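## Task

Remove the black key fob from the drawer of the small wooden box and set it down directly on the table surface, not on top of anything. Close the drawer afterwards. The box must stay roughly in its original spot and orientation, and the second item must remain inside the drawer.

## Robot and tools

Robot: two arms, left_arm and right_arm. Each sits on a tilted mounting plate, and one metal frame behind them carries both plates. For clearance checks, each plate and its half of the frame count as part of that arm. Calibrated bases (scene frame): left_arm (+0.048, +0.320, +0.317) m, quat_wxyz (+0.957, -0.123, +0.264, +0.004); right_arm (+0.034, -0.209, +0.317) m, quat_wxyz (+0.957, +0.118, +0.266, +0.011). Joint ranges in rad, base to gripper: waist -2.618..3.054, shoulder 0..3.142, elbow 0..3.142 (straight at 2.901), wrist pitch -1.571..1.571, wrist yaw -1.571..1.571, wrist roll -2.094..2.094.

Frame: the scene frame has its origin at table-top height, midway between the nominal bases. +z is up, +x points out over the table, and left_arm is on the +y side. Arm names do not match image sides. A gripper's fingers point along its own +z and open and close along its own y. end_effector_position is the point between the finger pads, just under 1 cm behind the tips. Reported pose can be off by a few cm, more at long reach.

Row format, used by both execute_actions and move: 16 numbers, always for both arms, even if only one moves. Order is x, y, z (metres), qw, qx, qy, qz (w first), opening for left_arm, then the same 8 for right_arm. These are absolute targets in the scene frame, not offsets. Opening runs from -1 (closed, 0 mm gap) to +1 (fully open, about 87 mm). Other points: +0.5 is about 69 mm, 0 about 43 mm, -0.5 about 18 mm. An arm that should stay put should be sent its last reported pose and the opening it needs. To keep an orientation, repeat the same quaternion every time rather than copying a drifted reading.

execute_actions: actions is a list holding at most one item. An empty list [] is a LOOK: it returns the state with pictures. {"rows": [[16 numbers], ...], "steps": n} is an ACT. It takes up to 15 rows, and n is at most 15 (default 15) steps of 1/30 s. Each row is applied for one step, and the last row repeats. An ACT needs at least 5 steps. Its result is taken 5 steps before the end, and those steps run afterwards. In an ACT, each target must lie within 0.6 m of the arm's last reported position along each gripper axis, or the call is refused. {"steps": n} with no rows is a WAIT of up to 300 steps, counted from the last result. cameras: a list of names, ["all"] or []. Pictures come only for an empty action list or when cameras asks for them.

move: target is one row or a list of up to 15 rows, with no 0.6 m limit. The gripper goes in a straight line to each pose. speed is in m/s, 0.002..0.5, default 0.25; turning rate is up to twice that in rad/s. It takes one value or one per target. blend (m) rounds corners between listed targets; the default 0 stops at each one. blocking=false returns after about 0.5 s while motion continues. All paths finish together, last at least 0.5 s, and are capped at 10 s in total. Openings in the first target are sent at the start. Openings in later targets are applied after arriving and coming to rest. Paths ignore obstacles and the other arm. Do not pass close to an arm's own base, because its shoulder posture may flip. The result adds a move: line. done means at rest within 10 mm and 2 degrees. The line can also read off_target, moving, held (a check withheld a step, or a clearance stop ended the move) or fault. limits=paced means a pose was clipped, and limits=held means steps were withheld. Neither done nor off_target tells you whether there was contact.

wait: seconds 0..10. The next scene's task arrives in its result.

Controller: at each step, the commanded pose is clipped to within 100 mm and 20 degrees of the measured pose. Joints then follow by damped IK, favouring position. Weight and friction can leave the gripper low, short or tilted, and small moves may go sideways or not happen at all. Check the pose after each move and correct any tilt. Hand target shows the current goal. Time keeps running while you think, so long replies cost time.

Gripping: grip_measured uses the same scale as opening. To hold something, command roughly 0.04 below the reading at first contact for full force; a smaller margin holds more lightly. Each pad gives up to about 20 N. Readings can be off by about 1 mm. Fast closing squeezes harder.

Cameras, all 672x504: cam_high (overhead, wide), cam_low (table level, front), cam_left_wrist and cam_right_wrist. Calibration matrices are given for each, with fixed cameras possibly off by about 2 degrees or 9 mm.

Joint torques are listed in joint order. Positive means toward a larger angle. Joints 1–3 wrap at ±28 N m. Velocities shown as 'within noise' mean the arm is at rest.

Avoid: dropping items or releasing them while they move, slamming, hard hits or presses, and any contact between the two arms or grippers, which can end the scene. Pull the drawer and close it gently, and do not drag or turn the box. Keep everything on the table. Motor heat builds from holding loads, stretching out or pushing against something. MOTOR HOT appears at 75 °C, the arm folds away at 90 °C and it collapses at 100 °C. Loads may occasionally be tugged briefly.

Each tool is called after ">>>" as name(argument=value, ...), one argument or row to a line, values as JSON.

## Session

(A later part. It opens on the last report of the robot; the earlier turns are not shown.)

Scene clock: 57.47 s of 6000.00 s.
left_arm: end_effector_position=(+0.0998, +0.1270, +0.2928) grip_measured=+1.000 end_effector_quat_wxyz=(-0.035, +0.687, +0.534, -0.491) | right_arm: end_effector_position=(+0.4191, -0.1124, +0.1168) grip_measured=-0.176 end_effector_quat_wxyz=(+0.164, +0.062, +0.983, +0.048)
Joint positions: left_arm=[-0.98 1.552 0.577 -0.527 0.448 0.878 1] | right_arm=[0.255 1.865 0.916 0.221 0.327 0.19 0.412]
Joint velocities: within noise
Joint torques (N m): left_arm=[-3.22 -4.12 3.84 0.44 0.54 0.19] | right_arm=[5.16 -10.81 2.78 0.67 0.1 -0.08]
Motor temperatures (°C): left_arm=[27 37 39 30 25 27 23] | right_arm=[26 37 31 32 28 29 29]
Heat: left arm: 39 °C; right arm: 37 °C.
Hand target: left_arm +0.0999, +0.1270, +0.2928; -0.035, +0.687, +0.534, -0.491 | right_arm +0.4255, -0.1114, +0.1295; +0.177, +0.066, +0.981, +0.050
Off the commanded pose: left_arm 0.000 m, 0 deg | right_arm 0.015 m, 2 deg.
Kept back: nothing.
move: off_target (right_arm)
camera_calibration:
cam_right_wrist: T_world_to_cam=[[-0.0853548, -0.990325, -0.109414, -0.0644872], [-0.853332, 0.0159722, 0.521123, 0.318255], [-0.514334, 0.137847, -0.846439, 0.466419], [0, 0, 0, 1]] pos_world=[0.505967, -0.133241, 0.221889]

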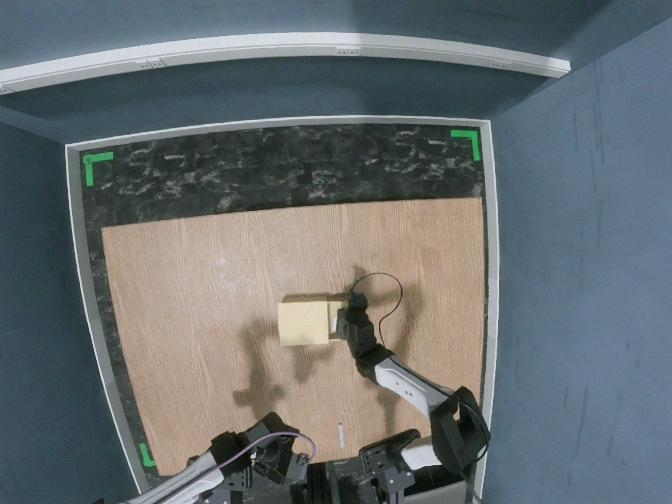

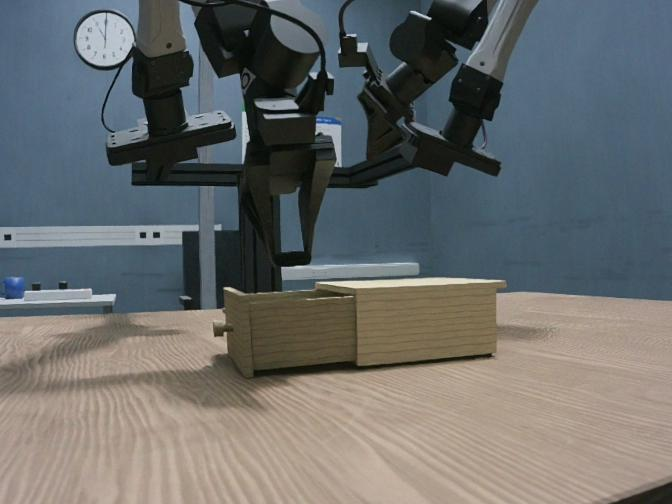

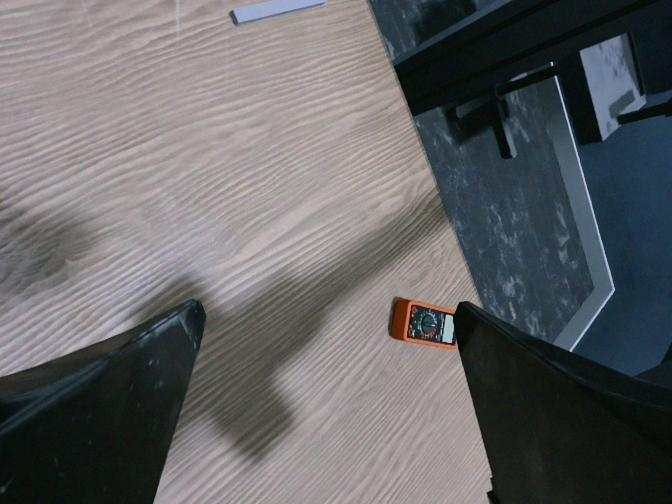

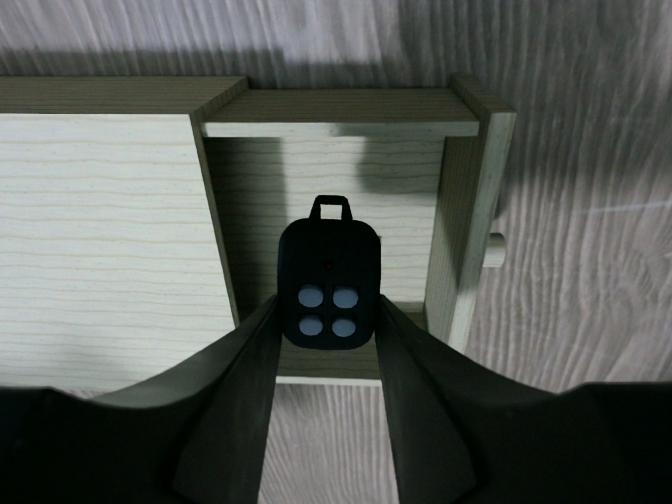

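>>> move(
  target=[
    [0.0998,0.1270,0.2928,-0.035,0.687,0.534,-0.491,1,0.4255,-0.1300,0.15,0.1766,0.0664,0.9808,0.0499,-0.24],
    [0.0998,0.1270,0.2928,-0.035,0.687,0.534,-0.491,1,0.44,-0.36,0.14,0.1766,0.0664,0.9808,0.0499,-0.24],
    [0.0998,0.1270,0.2928,-0.035,0.687,0.534,-0.491,1,0.44,-0.36,0.06,0.1766,0.0664,0.9808,0.0499,-0.24],
  ],
  speed=[0.1,0.15,0.1],
  blend=[0.02,0.03,0],
)

Scene clock: 61.23 s of 6000.00 s.
left_arm: end_effector_position=(+0.0998, +0.1270, +0.2928) grip_measured=+1.000 end_effector_quat_wxyz=(-0.035, +0.687, +0.534, -0.491) | right_arm: end_effector_position=(+0.4346, -0.3566, +0.0638) grip_measured=-0.176 end_effector_quat_wxyz=(+0.168, +0.071, +0.982, +0.049)
Joint positions: left_arm=[-0.98 1.552 0.577 -0.527 0.448 0.878 1] | right_arm=[-0.436 1.961 1.128 0.142 -0.206 -0.238 0.412]
Joint velocities: within noise
Joint torques (N m): left_arm=[-3.23 -4.05 3.77 0.42 0.54 0.19] | right_arm=[-0.28 -7.51 5.29 0.89 -0.25 -0.24]
Motor temperatures (°C): left_arm=[27 37 39 30 25 27 23] | right_arm=[26 37 31 32 28 29 29]
Heat: left arm: 39 °C; right arm: 37 °C.
Hand target: left_arm +0.0999, +0.1270, +0.2928; -0.035, +0.687, +0.534, -0.491 | right_arm +0.4400, -0.3599, +0.0603; +0.177, +0.066, +0.981, +0.050
Off the commanded pose: left_arm 0.000 m, 0 deg | right_arm 0.007 m, 1 deg.
Kept back: nothing.
move: done; blend cut to 0.0138 m at target 1
camera_calibration:
cam_right_wrist: T_world_to_cam=[[-0.102195, -0.988019, -0.115652, -0.302343], [-0.85659, 0.0282916, 0.515222, 0.369145], [-0.505777, 0.151719, -0.849218, 0.464548], [0, 0, 0, 1]] pos_world=[0.520265, -0.379644, 0.169345]

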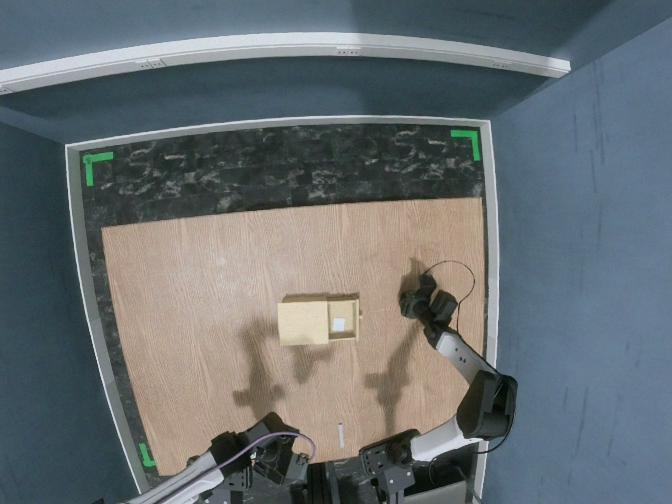

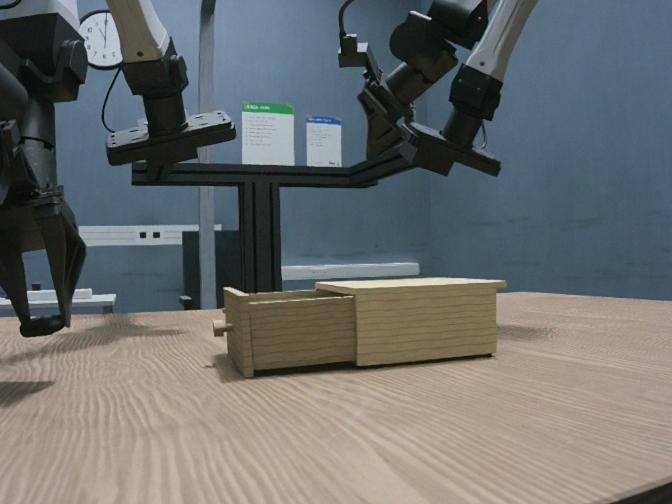

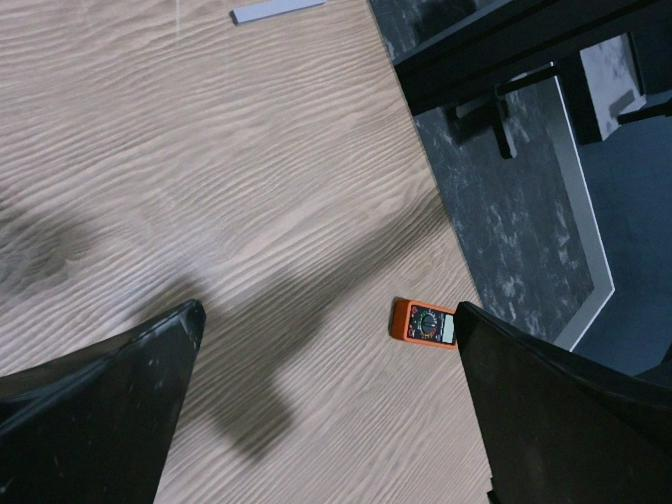

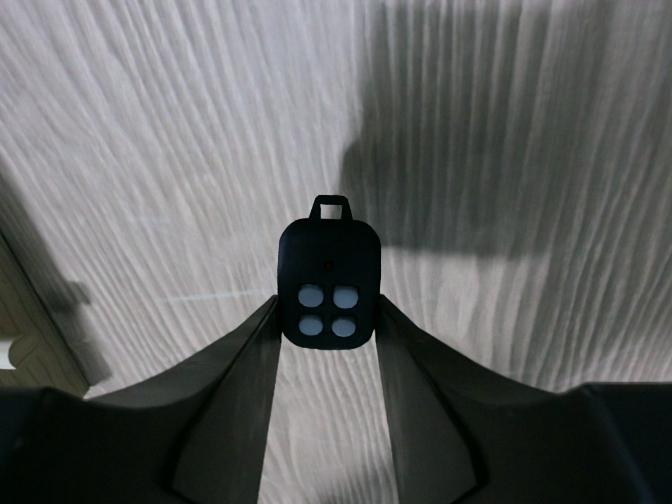

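>>> zoom_image(
  camera="cam_low",
  region=[0, 240, 120, 360],
)

Scaled by 4.200 from the camera's 672x504 image, which has a finer 960x720 frame.

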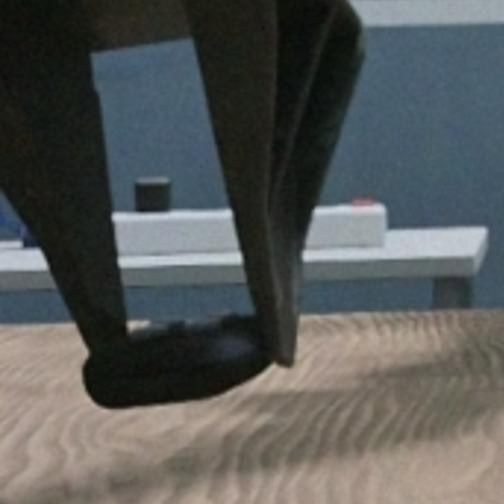

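>>> move(
  target=[0.0998,0.1270,0.2928,-0.035,0.687,0.534,-0.491,1,0.44,-0.36,0.06,0.1734,0.0515,0.9835,-0.0091,-0.24],
  speed=0.1,
  cameras=["cam_low","cam_right_wrist"],
)

>>> zoom_image(
  camera="cam_low",
  region=[0, 240, 120, 360],
)

Scene clock: 62.87 s of 6000.00 s.
left_arm: end_effector_position=(+0.0998, +0.1270, +0.2928) grip_measured=+1.000 end_effector_quat_wxyz=(-0.035, +0.687, +0.534, -0.491) | right_arm: end_effector_position=(+0.4398, -0.3611, +0.0623) grip_measured=-0.176 end_effector_quat_wxyz=(+0.171, +0.058, +0.984, -0.004)
Joint positions: left_arm=[-0.98 1.552 0.577 -0.527 0.448 0.878 1] | right_arm=[-0.395 1.961 1.112 0.199 -0.08 -0.251 0.412]
Joint velocities: within noise
Joint torques (N m): left_arm=[-3.21 -4.1 3.84 0.44 0.53 0.19] | right_arm=[1.14 -8.61 3.08 0.95 0.03 -0.23]
Motor temperatures (°C): left_arm=[27 37 39 30 25 27 23] | right_arm=[26 37 31 32 28 29 29]
Heat: left arm: 39 °C; right arm: 37 °C.
Hand target: left_arm +0.0999, +0.1270, +0.2928; -0.035, +0.687, +0.534, -0.491 | right_arm +0.4399, -0.3601, +0.0601; +0.173, +0.052, +0.983, -0.009
Off the commanded pose: left_arm 0.000 m, 0 deg | right_arm 0.003 m, 1 deg.
Kept back: nothing.
move: done
camera_calibration:
cam_right_wrist: T_world_to_cam=[[-0.0950822, -0.995448, -0.00649787, -0.319024], [-0.856934, 0.0785265, 0.509409, 0.393163], [-0.50658, 0.054004, -0.8605, 0.432352], [0, 0, 0, 1]] pos_world=[0.525603, -0.371794, 0.169685]
Images, in order (width x height): cam_low 672x504, cam_right_wrist 672x504.

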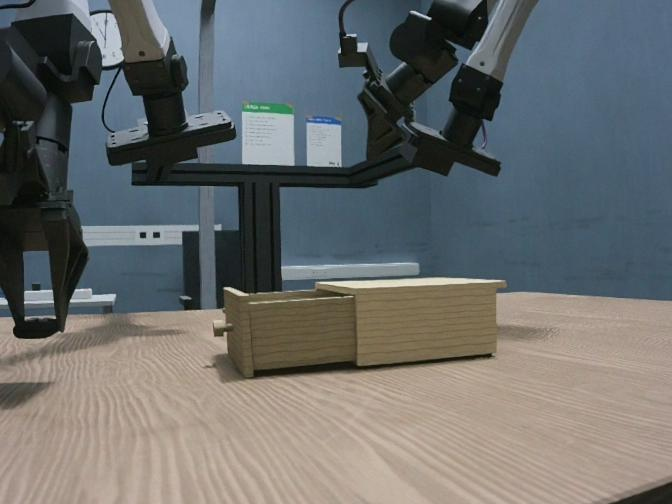

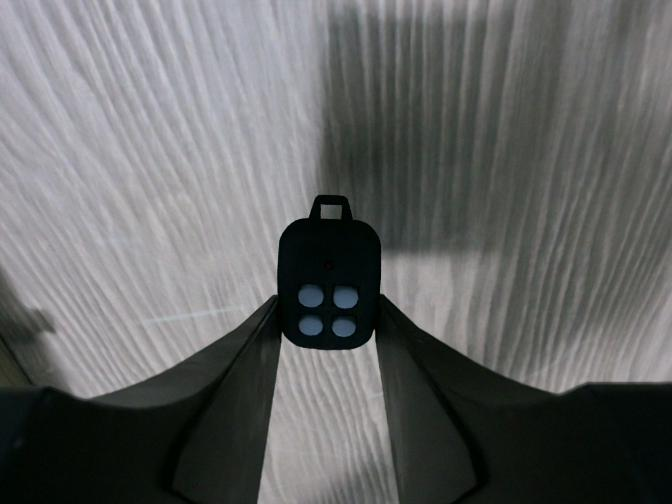

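Scaled by 4.200 from the camera's 672x504 image, which has a finer 960x720 frame.

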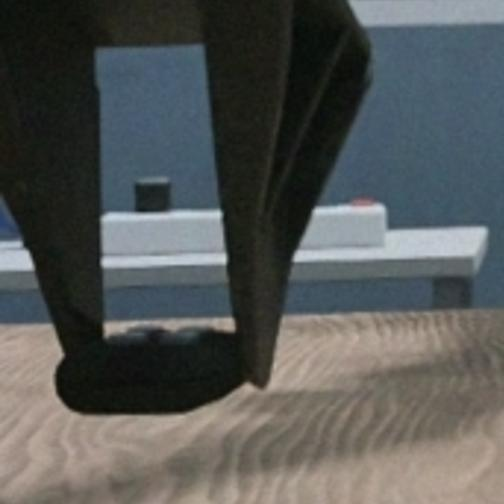

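>>> move(
  target=[0.0998,0.1270,0.2928,-0.035,0.687,0.534,-0.491,1,0.44,-0.36,0.025,0.1734,0.0515,0.9835,-0.0091,-0.24],
  speed=0.06,
  cameras=["cam_low"],
)

>>> zoom_image(
  camera="cam_low",
  region=[0, 270, 120, 390],
)

Scene clock: 64.20 s of 6000.00 s.
left_arm: end_effector_position=(+0.0998, +0.1270, +0.2928) grip_measured=+1.000 end_effector_quat_wxyz=(-0.035, +0.687, +0.534, -0.491) | right_arm: end_effector_position=(+0.4352, -0.3590, +0.0298) grip_measured=-0.176 end_effector_quat_wxyz=(+0.168, +0.057, +0.984, -0.004)
Joint positions: left_arm=[-0.98 1.552 0.577 -0.527 0.448 0.878 1] | right_arm=[-0.395 2.075 1.147 0.27 -0.078 -0.252 0.412]
Joint velocities: within noise
Joint torques (N m): left_arm=[-3.19 -4.12 3.84 0.44 0.53 0.2] | right_arm=[0.98 -7.54 4.62 0.98 -0.01 -0.24]
Motor temperatures (°C): left_arm=[27 37 39 30 25 27 23] | right_arm=[26 37 31 32 28 29 29]
Heat: left arm: 39 °C; right arm: 37 °C.
Hand target: left_arm +0.0999, +0.1270, +0.2928; -0.035, +0.687, +0.534, -0.491 | right_arm +0.4399, -0.3600, +0.0252; +0.173, +0.052, +0.983, -0.009
Off the commanded pose: left_arm 0.000 m, 0 deg | right_arm 0.007 m, 1 deg.
Kept back: nothing.
move: done
Images, in order (width x height): cam_low 672x504.

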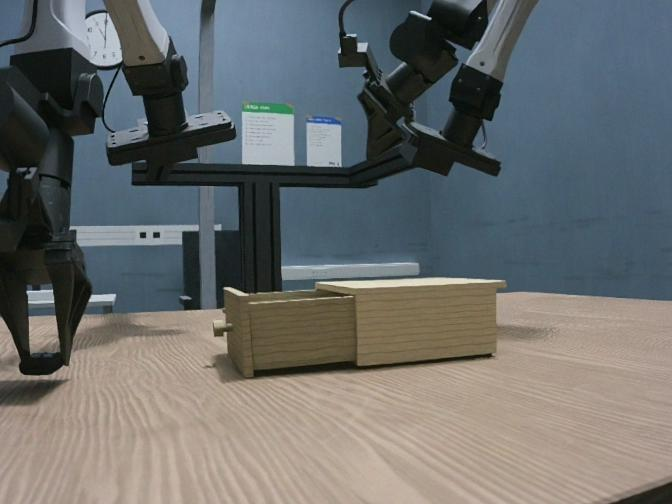

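Scaled by 4.200 from the camera's 672x504 image, which has a finer 960x720 frame.

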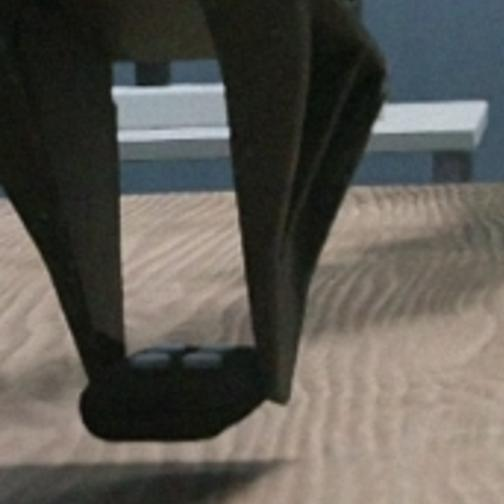

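>>> move(
  target=[0.0998,0.1270,0.2928,-0.035,0.687,0.534,-0.491,1,0.44,-0.36,0.013,0.1734,0.0515,0.9835,-0.0091,-0.24],
  speed=0.04,
  cameras=["cam_low"],
)

>>> zoom_image(
  camera="cam_low",
  region=[0, 270, 120, 390],
)

Scene clock: 65.13 s of 6000.00 s.
left_arm: end_effector_position=(+0.0998, +0.1270, +0.2928) grip_measured=+1.000 end_effector_quat_wxyz=(-0.035, +0.687, +0.534, -0.491) | right_arm: end_effector_position=(+0.4345, -0.3585, +0.0176) grip_measured=-0.176 end_effector_quat_wxyz=(+0.166, +0.057, +0.984, -0.004)
Joint positions: left_arm=[-0.98 1.552 0.577 -0.527 0.448 0.878 1] | right_arm=[-0.395 2.119 1.17 0.288 -0.078 -0.252 0.412]
Joint velocities: within noise
Joint torques (N m): left_arm=[-3.22 -4.03 3.78 0.43 0.54 0.19] | right_arm=[0.96 -7.53 4.72 0.98 -0.01 -0.24]
Motor temperatures (°C): left_arm=[27 37 39 30 25 27 23] | right_arm=[26 37 31 32 28 29 29]
Heat: left arm: 39 °C; right arm: 37 °C.
Hand target: left_arm +0.0999, +0.1270, +0.2928; -0.035, +0.687, +0.534, -0.491 | right_arm +0.4398, -0.3600, +0.0132; +0.173, +0.052, +0.983, -0.009
Off the commanded pose: left_arm 0.000 m, 0 deg | right_arm 0.007 m, 1 deg.
Kept back: nothing.
move: done
Images, in order (width x height): cam_low 672x504.

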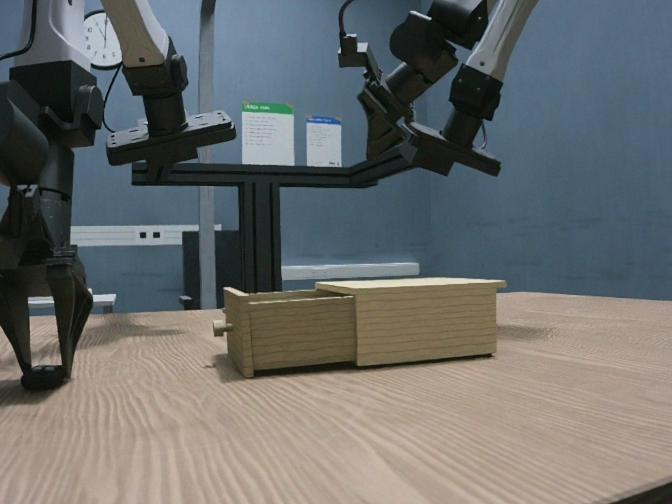

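Scaled by 4.200 from the camera's 672x504 image, which has a finer 960x720 frame.

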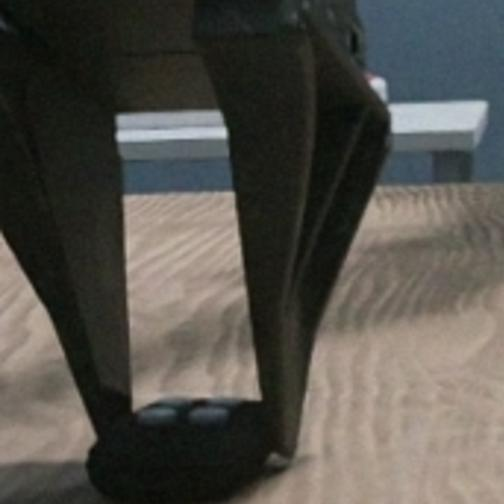

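>>> move(
  target=[0.0998,0.1270,0.2928,-0.035,0.687,0.534,-0.491,1,0.44,-0.36,0.007,0.1734,0.0515,0.9835,-0.0091,-0.24],
  speed=0.03,
  cameras=["cam_low"],
)

>>> zoom_image(
  camera="cam_low",
  region=[0, 310, 120, 430],
)

Scene clock: 66.07 s of 6000.00 s.
left_arm: end_effector_position=(+0.0998, +0.1270, +0.2928) grip_measured=+1.000 end_effector_quat_wxyz=(-0.035, +0.687, +0.534, -0.491) | right_arm: end_effector_position=(+0.4364, -0.3592, +0.0164) grip_measured=-0.176 end_effector_quat_wxyz=(+0.169, +0.057, +0.984, -0.004)
Joint positions: left_arm=[-0.98 1.552 0.577 -0.527 0.448 0.878 1] | right_arm=[-0.395 2.125 1.176 0.294 -0.078 -0.252 0.412]
Joint velocities: within noise
Joint torques (N m): left_arm=[-3.19 -4.03 3.81 0.44 0.55 0.19] | right_arm=[0.8 -6.39 5.24 1.01 -0.04 -0.24]
Motor temperatures (°C): left_arm=[27 37 39 30 25 27 23] | right_arm=[26 37 31 32 28 29 29]
Heat: left arm: 39 °C; right arm: 37 °C.
Hand target: left_arm +0.0999, +0.1270, +0.2928; -0.035, +0.687, +0.534, -0.491 | right_arm +0.4397, -0.3599, +0.0075; +0.173, +0.052, +0.983, -0.009
Off the commanded pose: left_arm 0.000 m, 0 deg | right_arm 0.010 m, 1 deg.
Kept back: nothing.
move: done
Images, in order (width x height): cam_low 672x504.

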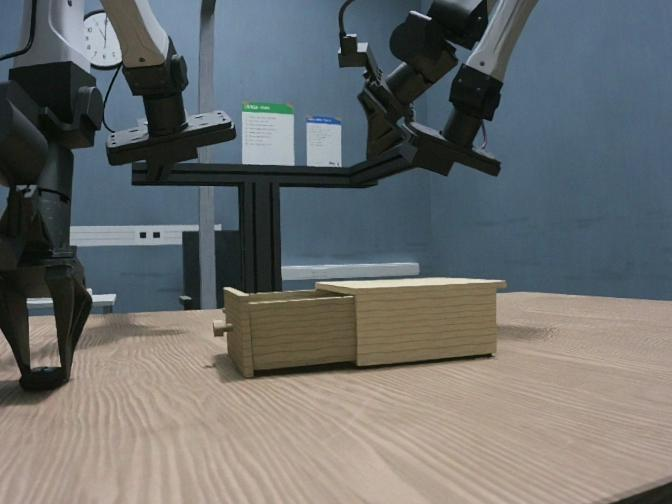

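Scaled by 4.200 from the camera's 672x504 image, which has a finer 960x720 frame.

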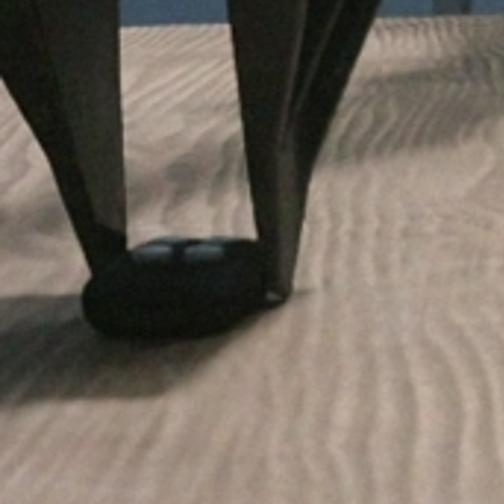

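>>> move(
  target=[
    [0.0998,0.1270,0.2928,-0.035,0.687,0.534,-0.491,1,0.437,-0.36,0.007,0.1734,0.0515,0.9835,-0.0091,-0.14],
    [0.0998,0.1270,0.2928,-0.035,0.687,0.534,-0.491,1,0.437,-0.36,0.007,0.1734,0.0515,0.9835,-0.0091,-0.04],
    [0.0998,0.1270,0.2928,-0.035,0.687,0.534,-0.491,1,0.437,-0.36,0.012,0.1734,0.0515,0.9835,-0.0091,0.15],
  ],
  speed=0.03,
  cameras=["cam_low","cam_right_wrist"],
)

>>> zoom_image(
  camera="cam_low",
  region=[0, 310, 120, 430],
)

Scene clock: 69.40 s of 6000.00 s.
left_arm: end_effector_position=(+0.0998, +0.1270, +0.2928) grip_measured=+1.000 end_effector_quat_wxyz=(-0.035, +0.687, +0.534, -0.491) | right_arm: end_effector_position=(+0.4384, -0.3601, +0.0166) grip_measured=+0.150 end_effector_quat_wxyz=(+0.173, +0.057, +0.983, -0.006)
Joint positions: left_arm=[-0.98 1.552 0.577 -0.527 0.448 0.878 1] | right_arm=[-0.395 2.126 1.176 0.304 -0.078 -0.253 0.575]
Joint velocities: within noise
Joint torques (N m): left_arm=[-3.22 -4.05 3.81 0.43 0.55 0.19] | right_arm=[0.65 -8.14 3.11 0.97 -0.03 -0.27]
Motor temperatures (°C): left_arm=[27 37 39 30 25 27 23] | right_arm=[26 37 31 32 28 29 29]
Heat: left arm: 39 °C; right arm: 37 °C.
Hand target: left_arm +0.0999, +0.1270, +0.2928; -0.035, +0.687, +0.534, -0.491 | right_arm +0.4370, -0.3601, +0.0121; +0.173, +0.052, +0.983, -0.009
Off the commanded pose: left_arm 0.000 m, 0 deg | right_arm 0.005 m, 1 deg.
Kept back: nothing.
move: done
camera_calibration:
cam_right_wrist: T_world_to_cam=[[-0.0936384, -0.995603, -0.00260758, -0.319162], [-0.859009, 0.0794668, 0.505756, 0.416565], [-0.503325, 0.0495981, -0.862673, 0.389286], [0, 0, 0, 1]] pos_world=[0.523885, -0.37017, 0.124314]
Images, in order (width x height): cam_low 672x504, cam_right_wrist 672x504.

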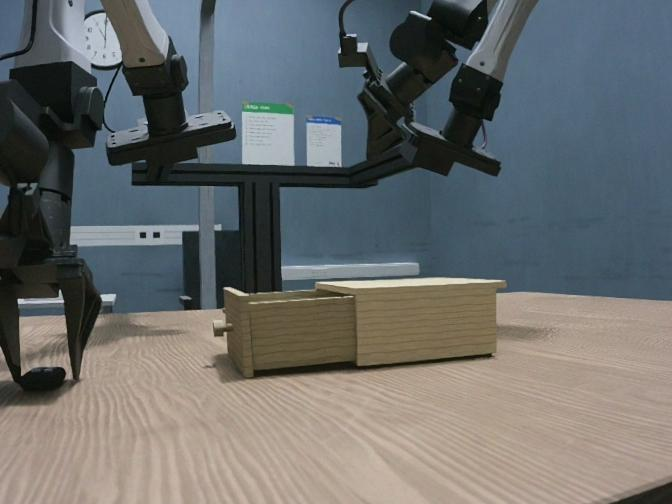

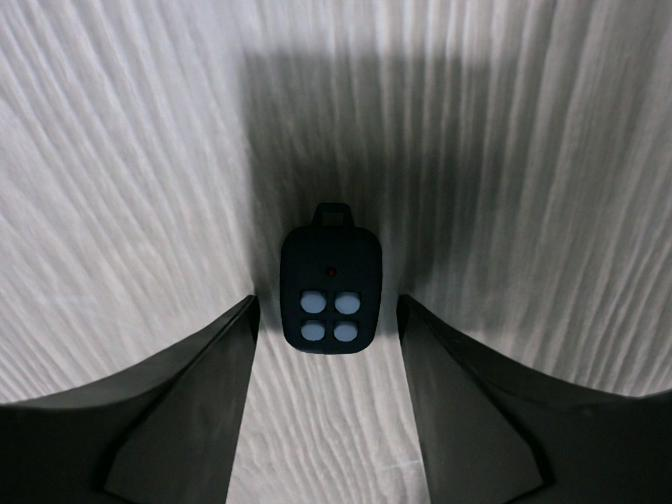

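Scaled by 4.200 from the camera's 672x504 image, which has a finer 960x720 frame.

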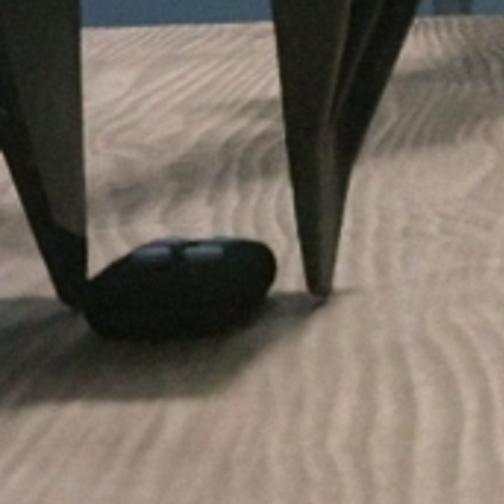

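>>> move(
  target=[
    [0.0998,0.1270,0.2928,-0.035,0.687,0.534,-0.491,1,0.437,-0.36,0.07,0.1734,0.0515,0.9835,-0.0091,0.15],
    [0.0998,0.1270,0.2928,-0.035,0.687,0.534,-0.491,1,0.41,-0.27,0.14,0.17857,0.07706,0.97653,0.09237,0.15],
    [0.0998,0.1270,0.2928,-0.035,0.687,0.534,-0.491,1,0.392,-0.225,0.10,0.17857,0.07706,0.97653,0.09237,-1],
  ],
  speed=[0.08,0.15,0.15],
  blend=[0.02,0.03,0],
)

Scene clock: 72.97 s of 6000.00 s.
left_arm: end_effector_position=(+0.0998, +0.1270, +0.2928) grip_measured=+1.000 end_effector_quat_wxyz=(-0.035, +0.687, +0.534, -0.491) | right_arm: end_effector_position=(+0.3940, -0.2276, +0.1040) grip_measured=-0.973 end_effector_quat_wxyz=(+0.180, +0.075, +0.976, +0.094)
Joint positions: left_arm=[-0.98 1.552 0.577 -0.527 0.448 0.878 1] | right_arm=[-0.152 1.748 0.732 0.358 -0.075 -0.036 0.013]
Joint velocities: within noise
Joint torques (N m): left_arm=[-3.22 -4.11 3.81 0.44 0.54 0.19] | right_arm=[2.24 -5.97 2.4 0.95 -0.04 -0.08]
Motor temperatures (°C): left_arm=[27 37 39 30 25 27 23] | right_arm=[26 37 31 32 28 29 29]
Heat: left arm: 39 °C; right arm: 37 °C.
Hand target: left_arm +0.0999, +0.1270, +0.2928; -0.035, +0.687, +0.534, -0.491 | right_arm +0.3919, -0.2250, +0.1001; +0.178, +0.077, +0.977, +0.093
Off the commanded pose: left_arm 0.000 m, 0 deg | right_arm 0.005 m, 0 deg.
Kept back: nothing.
move: done
camera_calibration:
cam_right_wrist: T_world_to_cam=[[-0.0920686, -0.974475, -0.20475, -0.166013], [-0.87295, -0.0199332, 0.487402, 0.30838], [-0.479042, 0.223611, -0.848832, 0.464356], [0, 0, 0, 1]] pos_world=[0.476362, -0.259464, 0.209864]

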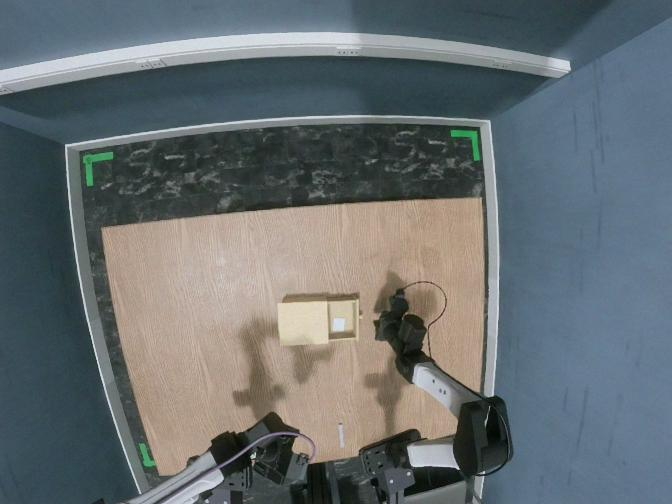

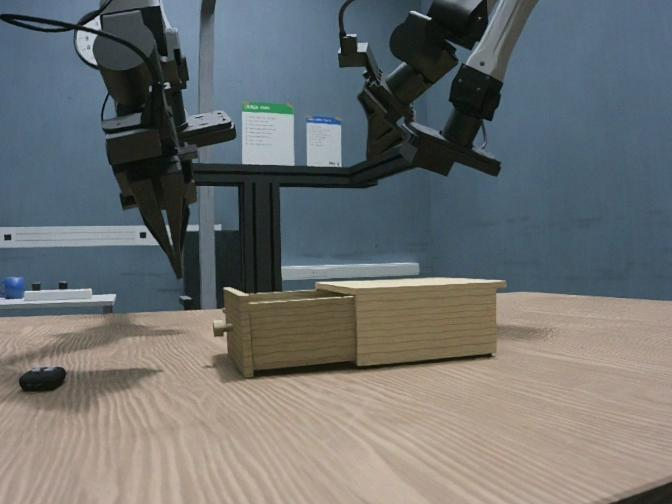

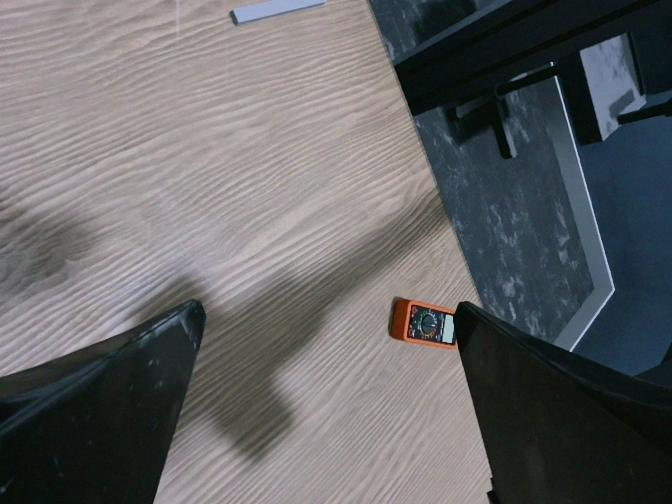

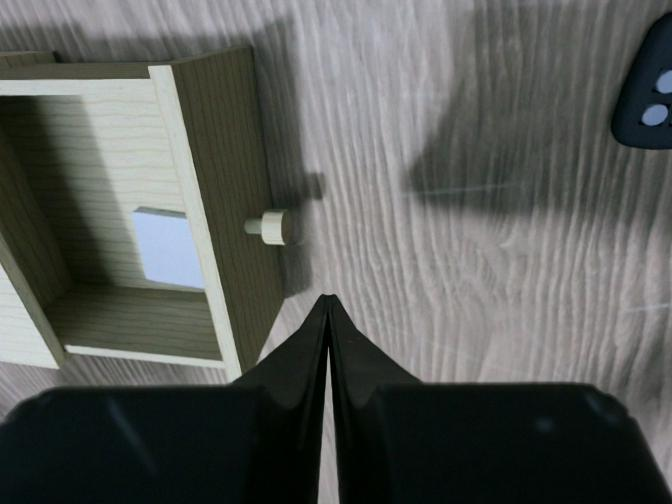

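>>> move(
  target=[
    [0.0998,0.1270,0.2928,-0.035,0.687,0.534,-0.491,1,0.392,-0.228,0.026,0.17857,0.07706,0.97653,0.09237,-1],
    [0.0998,0.1270,0.2928,-0.035,0.687,0.534,-0.491,1,0.392,-0.20,0.026,0.17857,0.07706,0.97653,0.09237,-1],
  ],
  speed=[0.1,0.05],
)

Scene clock: 74.93 s of 6000.00 s.
left_arm: end_effector_position=(+0.0998, +0.1270, +0.2928) grip_measured=+1.000 end_effector_quat_wxyz=(-0.035, +0.687, +0.534, -0.491) | right_arm: end_effector_position=(+0.3927, -0.2026, +0.0302) grip_measured=-0.973 end_effector_quat_wxyz=(+0.178, +0.073, +0.977, +0.096)
Joint positions: left_arm=[-0.98 1.552 0.577 -0.527 0.448 0.878 1] | right_arm=[-0.116 2.085 0.837 0.586 -0.049 -0.015 0.013]
Joint velocities: within noise
Joint torques (N m): left_arm=[-3.21 -4.1 3.81 0.44 0.55 0.19] | right_arm=[2.89 -6.2 1.62 0.97 -0.01 -0.06]
Motor temperatures (°C): left_arm=[27 37 39 29 25 27 23] | right_arm=[26 37 31 32 28 29 29]
Heat: left arm: 39 °C; right arm: 37 °C.
Hand target: left_arm +0.0999, +0.1270, +0.2928; -0.035, +0.687, +0.534, -0.491 | right_arm +0.3920, -0.2001, +0.0262; +0.179, +0.077, +0.977, +0.092
Off the commanded pose: left_arm 0.000 m, 0 deg | right_arm 0.005 m, 1 deg.
Kept back: nothing.
move: done
camera_calibration:
cam_right_wrist: T_world_to_cam=[[-0.0896557, -0.974146, -0.20737, -0.157635], [-0.870648, -0.0244542, 0.491299, 0.341788], [-0.483668, 0.224594, -0.845945, 0.39744], [0, 0, 0, 1]] pos_world=[0.475673, -0.234464, 0.135604]

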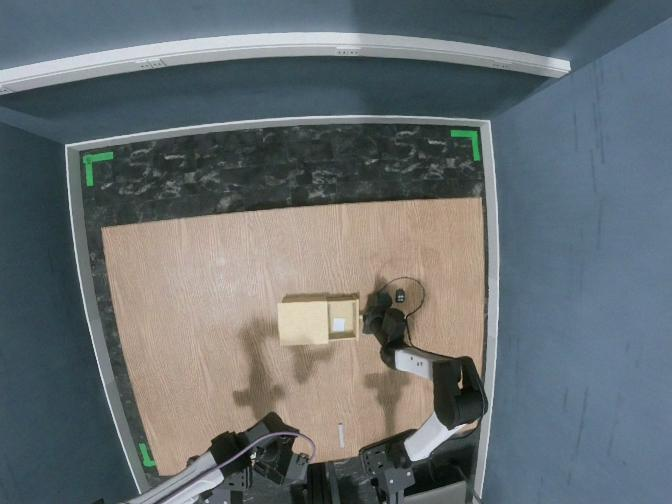

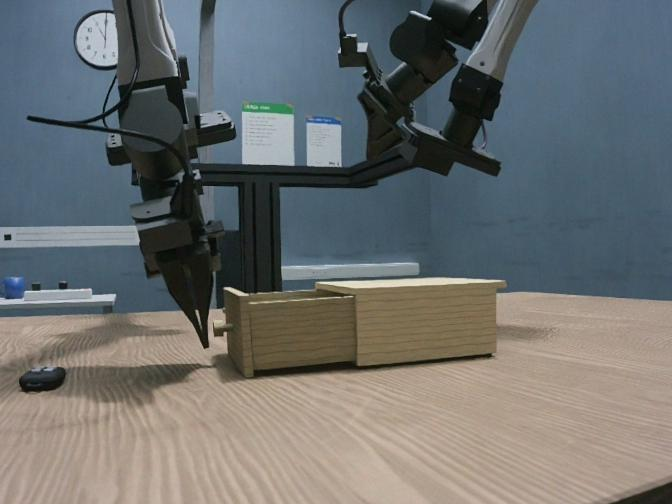

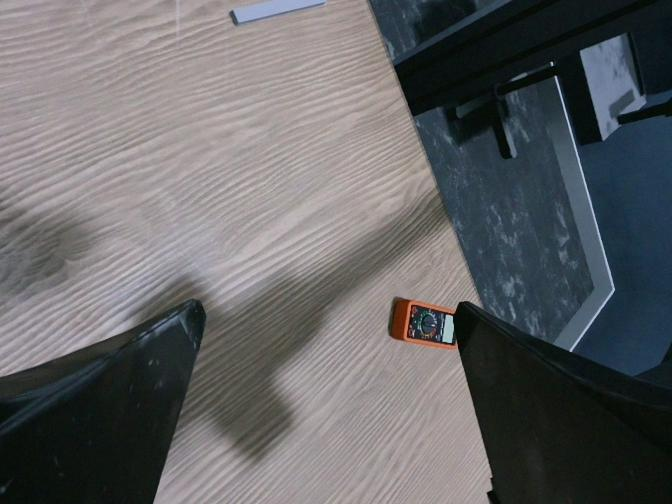

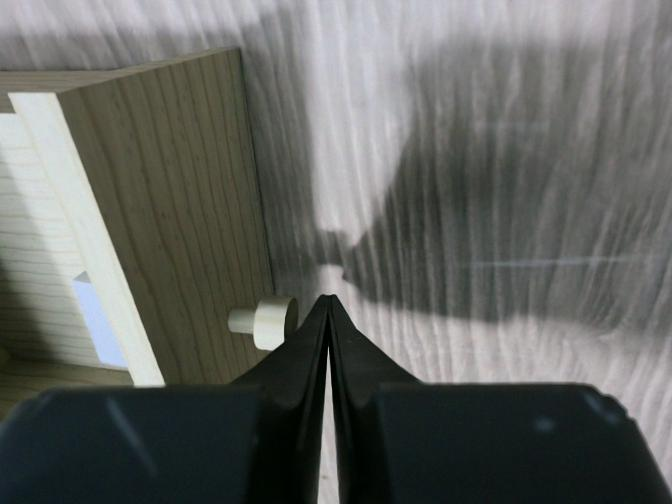

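>>> move(
  target=[0.0998,0.1270,0.2928,-0.035,0.687,0.534,-0.491,1,0.393,-0.165,0.026,0.17857,0.07706,0.97653,0.09237,-1],
  speed=0.04,
)

>>> zoom_image(
  camera="cam_high",
  region=[260, 270, 420, 370],
)

Scene clock: 76.43 s of 6000.00 s.
left_arm: end_effector_position=(+0.0998, +0.1270, +0.2928) grip_measured=+1.000 end_effector_quat_wxyz=(-0.035, +0.687, +0.534, -0.491) | right_arm: end_effector_position=(+0.3926, -0.1908, +0.0279) grip_measured=-0.973 end_effector_quat_wxyz=(+0.178, +0.081, +0.979, +0.054)
Joint positions: left_arm=[-0.98 1.552 0.577 -0.527 0.448 0.878 1] | right_arm=[-0.041 2.107 0.837 0.613 0.093 0.031 0.013]
Joint velocities: within noise
Joint torques (N m): left_arm=[-3.23 -4.1 3.82 0.44 0.54 0.19] | right_arm=[5.67 -5.83 1.88 0.95 -0.6 0.11]
Motor temperatures (°C): left_arm=[27 37 39 29 25 27 23] | right_arm=[26 37 31 32 28 29 29]
Heat: left arm: 39 °C; right arm: 37 °C.
Hand target: left_arm +0.0999, +0.1270, +0.2928; -0.035, +0.687, +0.534, -0.491 | right_arm +0.3922, -0.1658, +0.0272; +0.178, +0.077, +0.977, +0.092
Off the commanded pose: left_arm 0.000 m, 0 deg | right_arm 0.026 m, 4 deg.
Kept back: nothing.
move: off_target (right_arm)
camera_calibration:
cam_right_wrist: T_world_to_cam=[[-0.119808, -0.984239, -0.130076, -0.138929], [-0.866444, 0.039694, 0.497693, 0.353527], [-0.484686, 0.172331, -0.857544, 0.383564], [0, 0, 0, 1]] pos_world=[0.475575, -0.216873, 0.134904]

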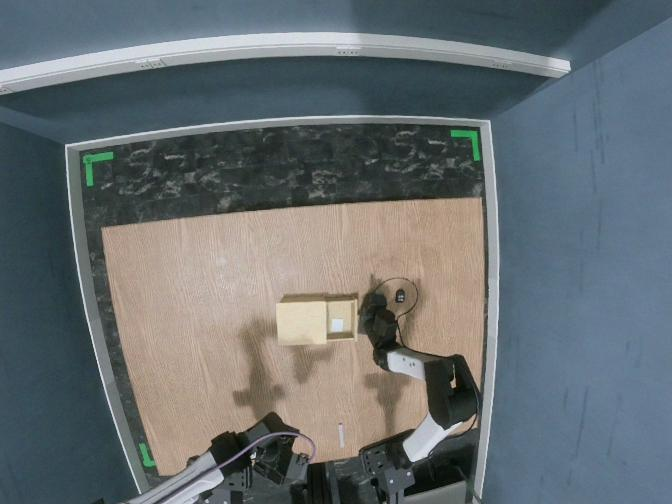

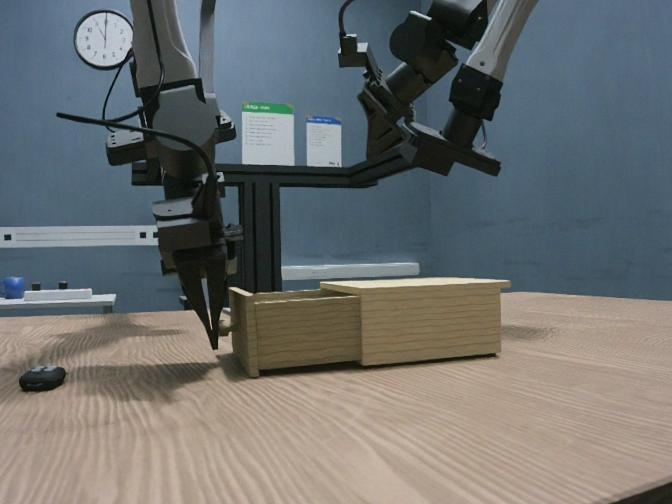

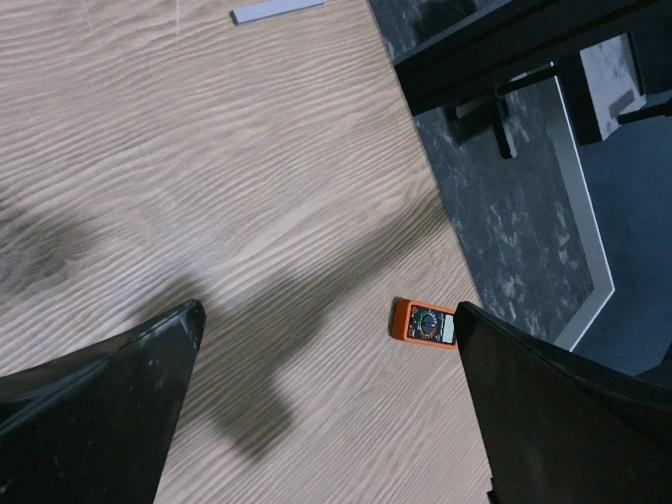

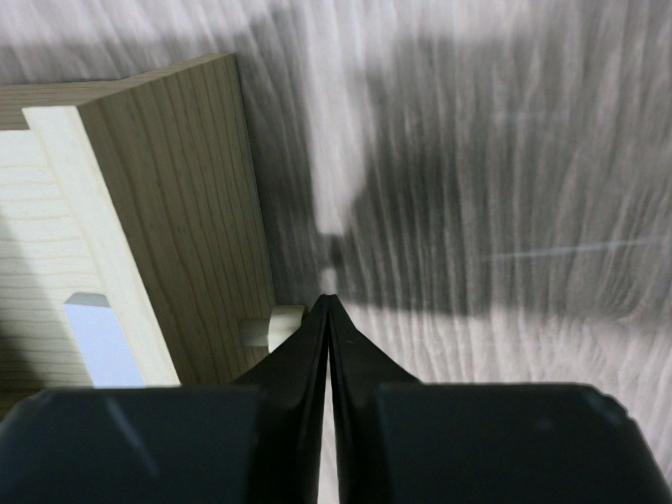

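Scaled by 3.150 from the camera's 672x504 image, which has a finer 960x720 frame.

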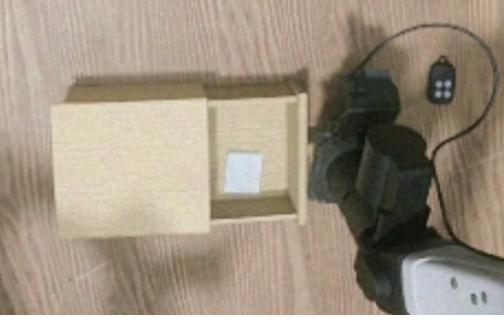

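>>> move(
  target=[0.25,0.20,0.30,0.1734,-0.0515,0.9835,0.0091,-1,0.391,-0.205,0.026,0.17857,0.07706,0.97653,0.09237,-1],
  speed=0.2,
)

Scene clock: 83.03 s of 6000.00 s.
left_arm: end_effector_position=(+0.2449, +0.1996, +0.2973) grip_measured=-0.993 end_effector_quat_wxyz=(+0.167, -0.047, +0.985, +0.003) | right_arm: end_effector_position=(+0.3913, -0.2019, +0.0254) grip_measured=-0.973 end_effector_quat_wxyz=(+0.179, +0.079, +0.976, +0.091)
Joint positions: left_arm=[-1.126 1.252 0.616 -0.725 -0.892 -1.072 0.003] | right_arm=[-0.113 2.107 0.837 0.613 -0.037 -0.004 0.013]
Joint velocities: within noise
Joint torques (N m): left_arm=[-2.32 -1.76 6.89 0.64 -0.39 0.07] | right_arm=[1.26 -7.95 1.1 0.74 -0.25 -0.29]
Motor temperatures (°C): left_arm=[27 37 39 30 25 27 23] | right_arm=[26 37 31 32 28 29 29]
Heat: left arm: 39 °C; right arm: 37 °C.
Hand target: left_arm +0.2500, +0.2000, +0.2999; +0.173, -0.051, +0.983, +0.009 | right_arm +0.3911, -0.2050, +0.0260; +0.179, +0.077, +0.977, +0.092
Off the commanded pose: left_arm 0.006 m, 1 deg | right_arm 0.003 m, 0 deg.
Kept back: nothing.
move: done
camera_calibration:
cam_left_wrist: T_world_to_cam=[[0.0948789, -0.995484, -0.00318465, 0.174453], [-0.866527, -0.084162, 0.491983, 0.107391], [-0.490029, -0.0439193, -0.870599, 0.528537], [0, 0, 0, 1]] pos_world=[0.335504, 0.205916, 0.407865]
cam_right_wrist: T_world_to_cam=[[-0.102202, -0.974307, -0.200698, -0.153429], [-0.871669, -0.00950086, 0.490004, 0.346381], [-0.479321, 0.225022, -0.848302, 0.390962], [0, 0, 0, 1]] pos_world=[0.473645, -0.234171, 0.131133]

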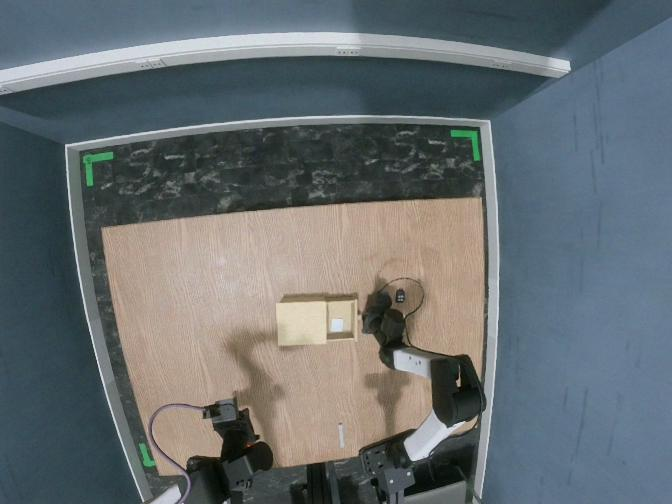

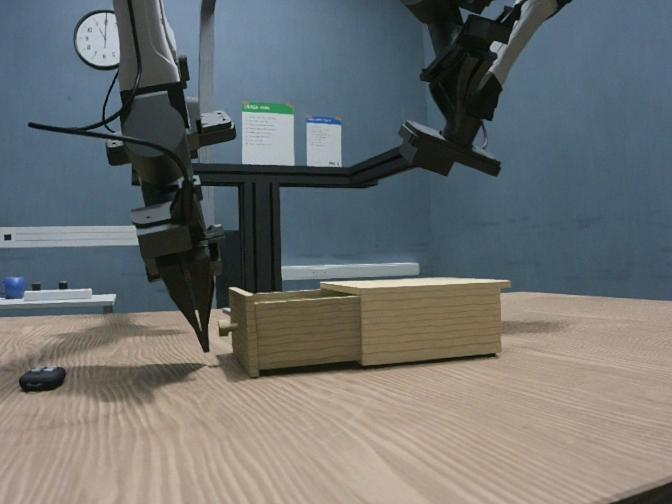

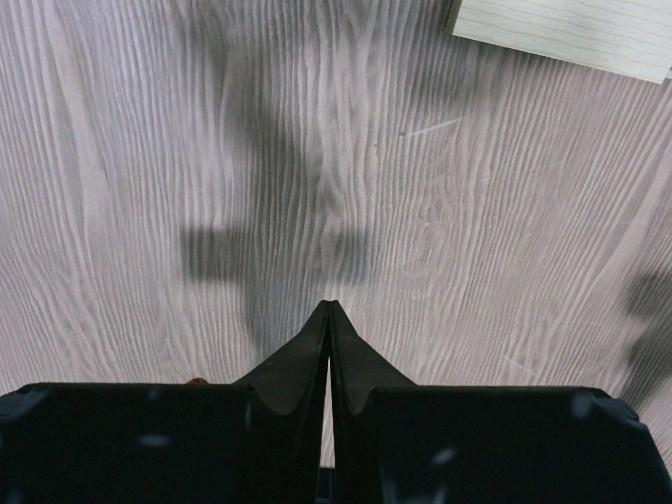

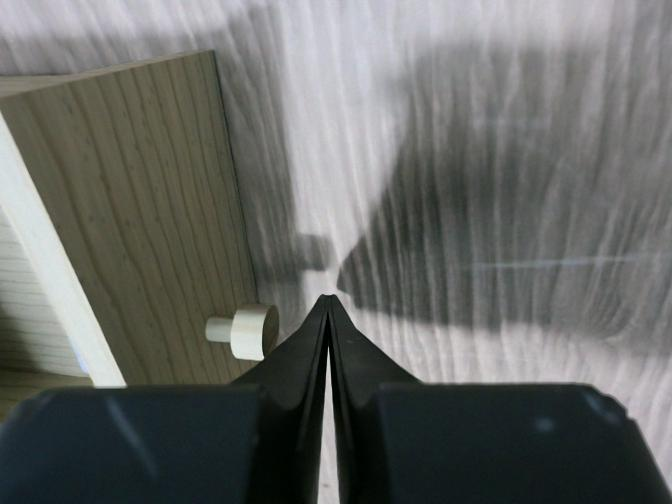

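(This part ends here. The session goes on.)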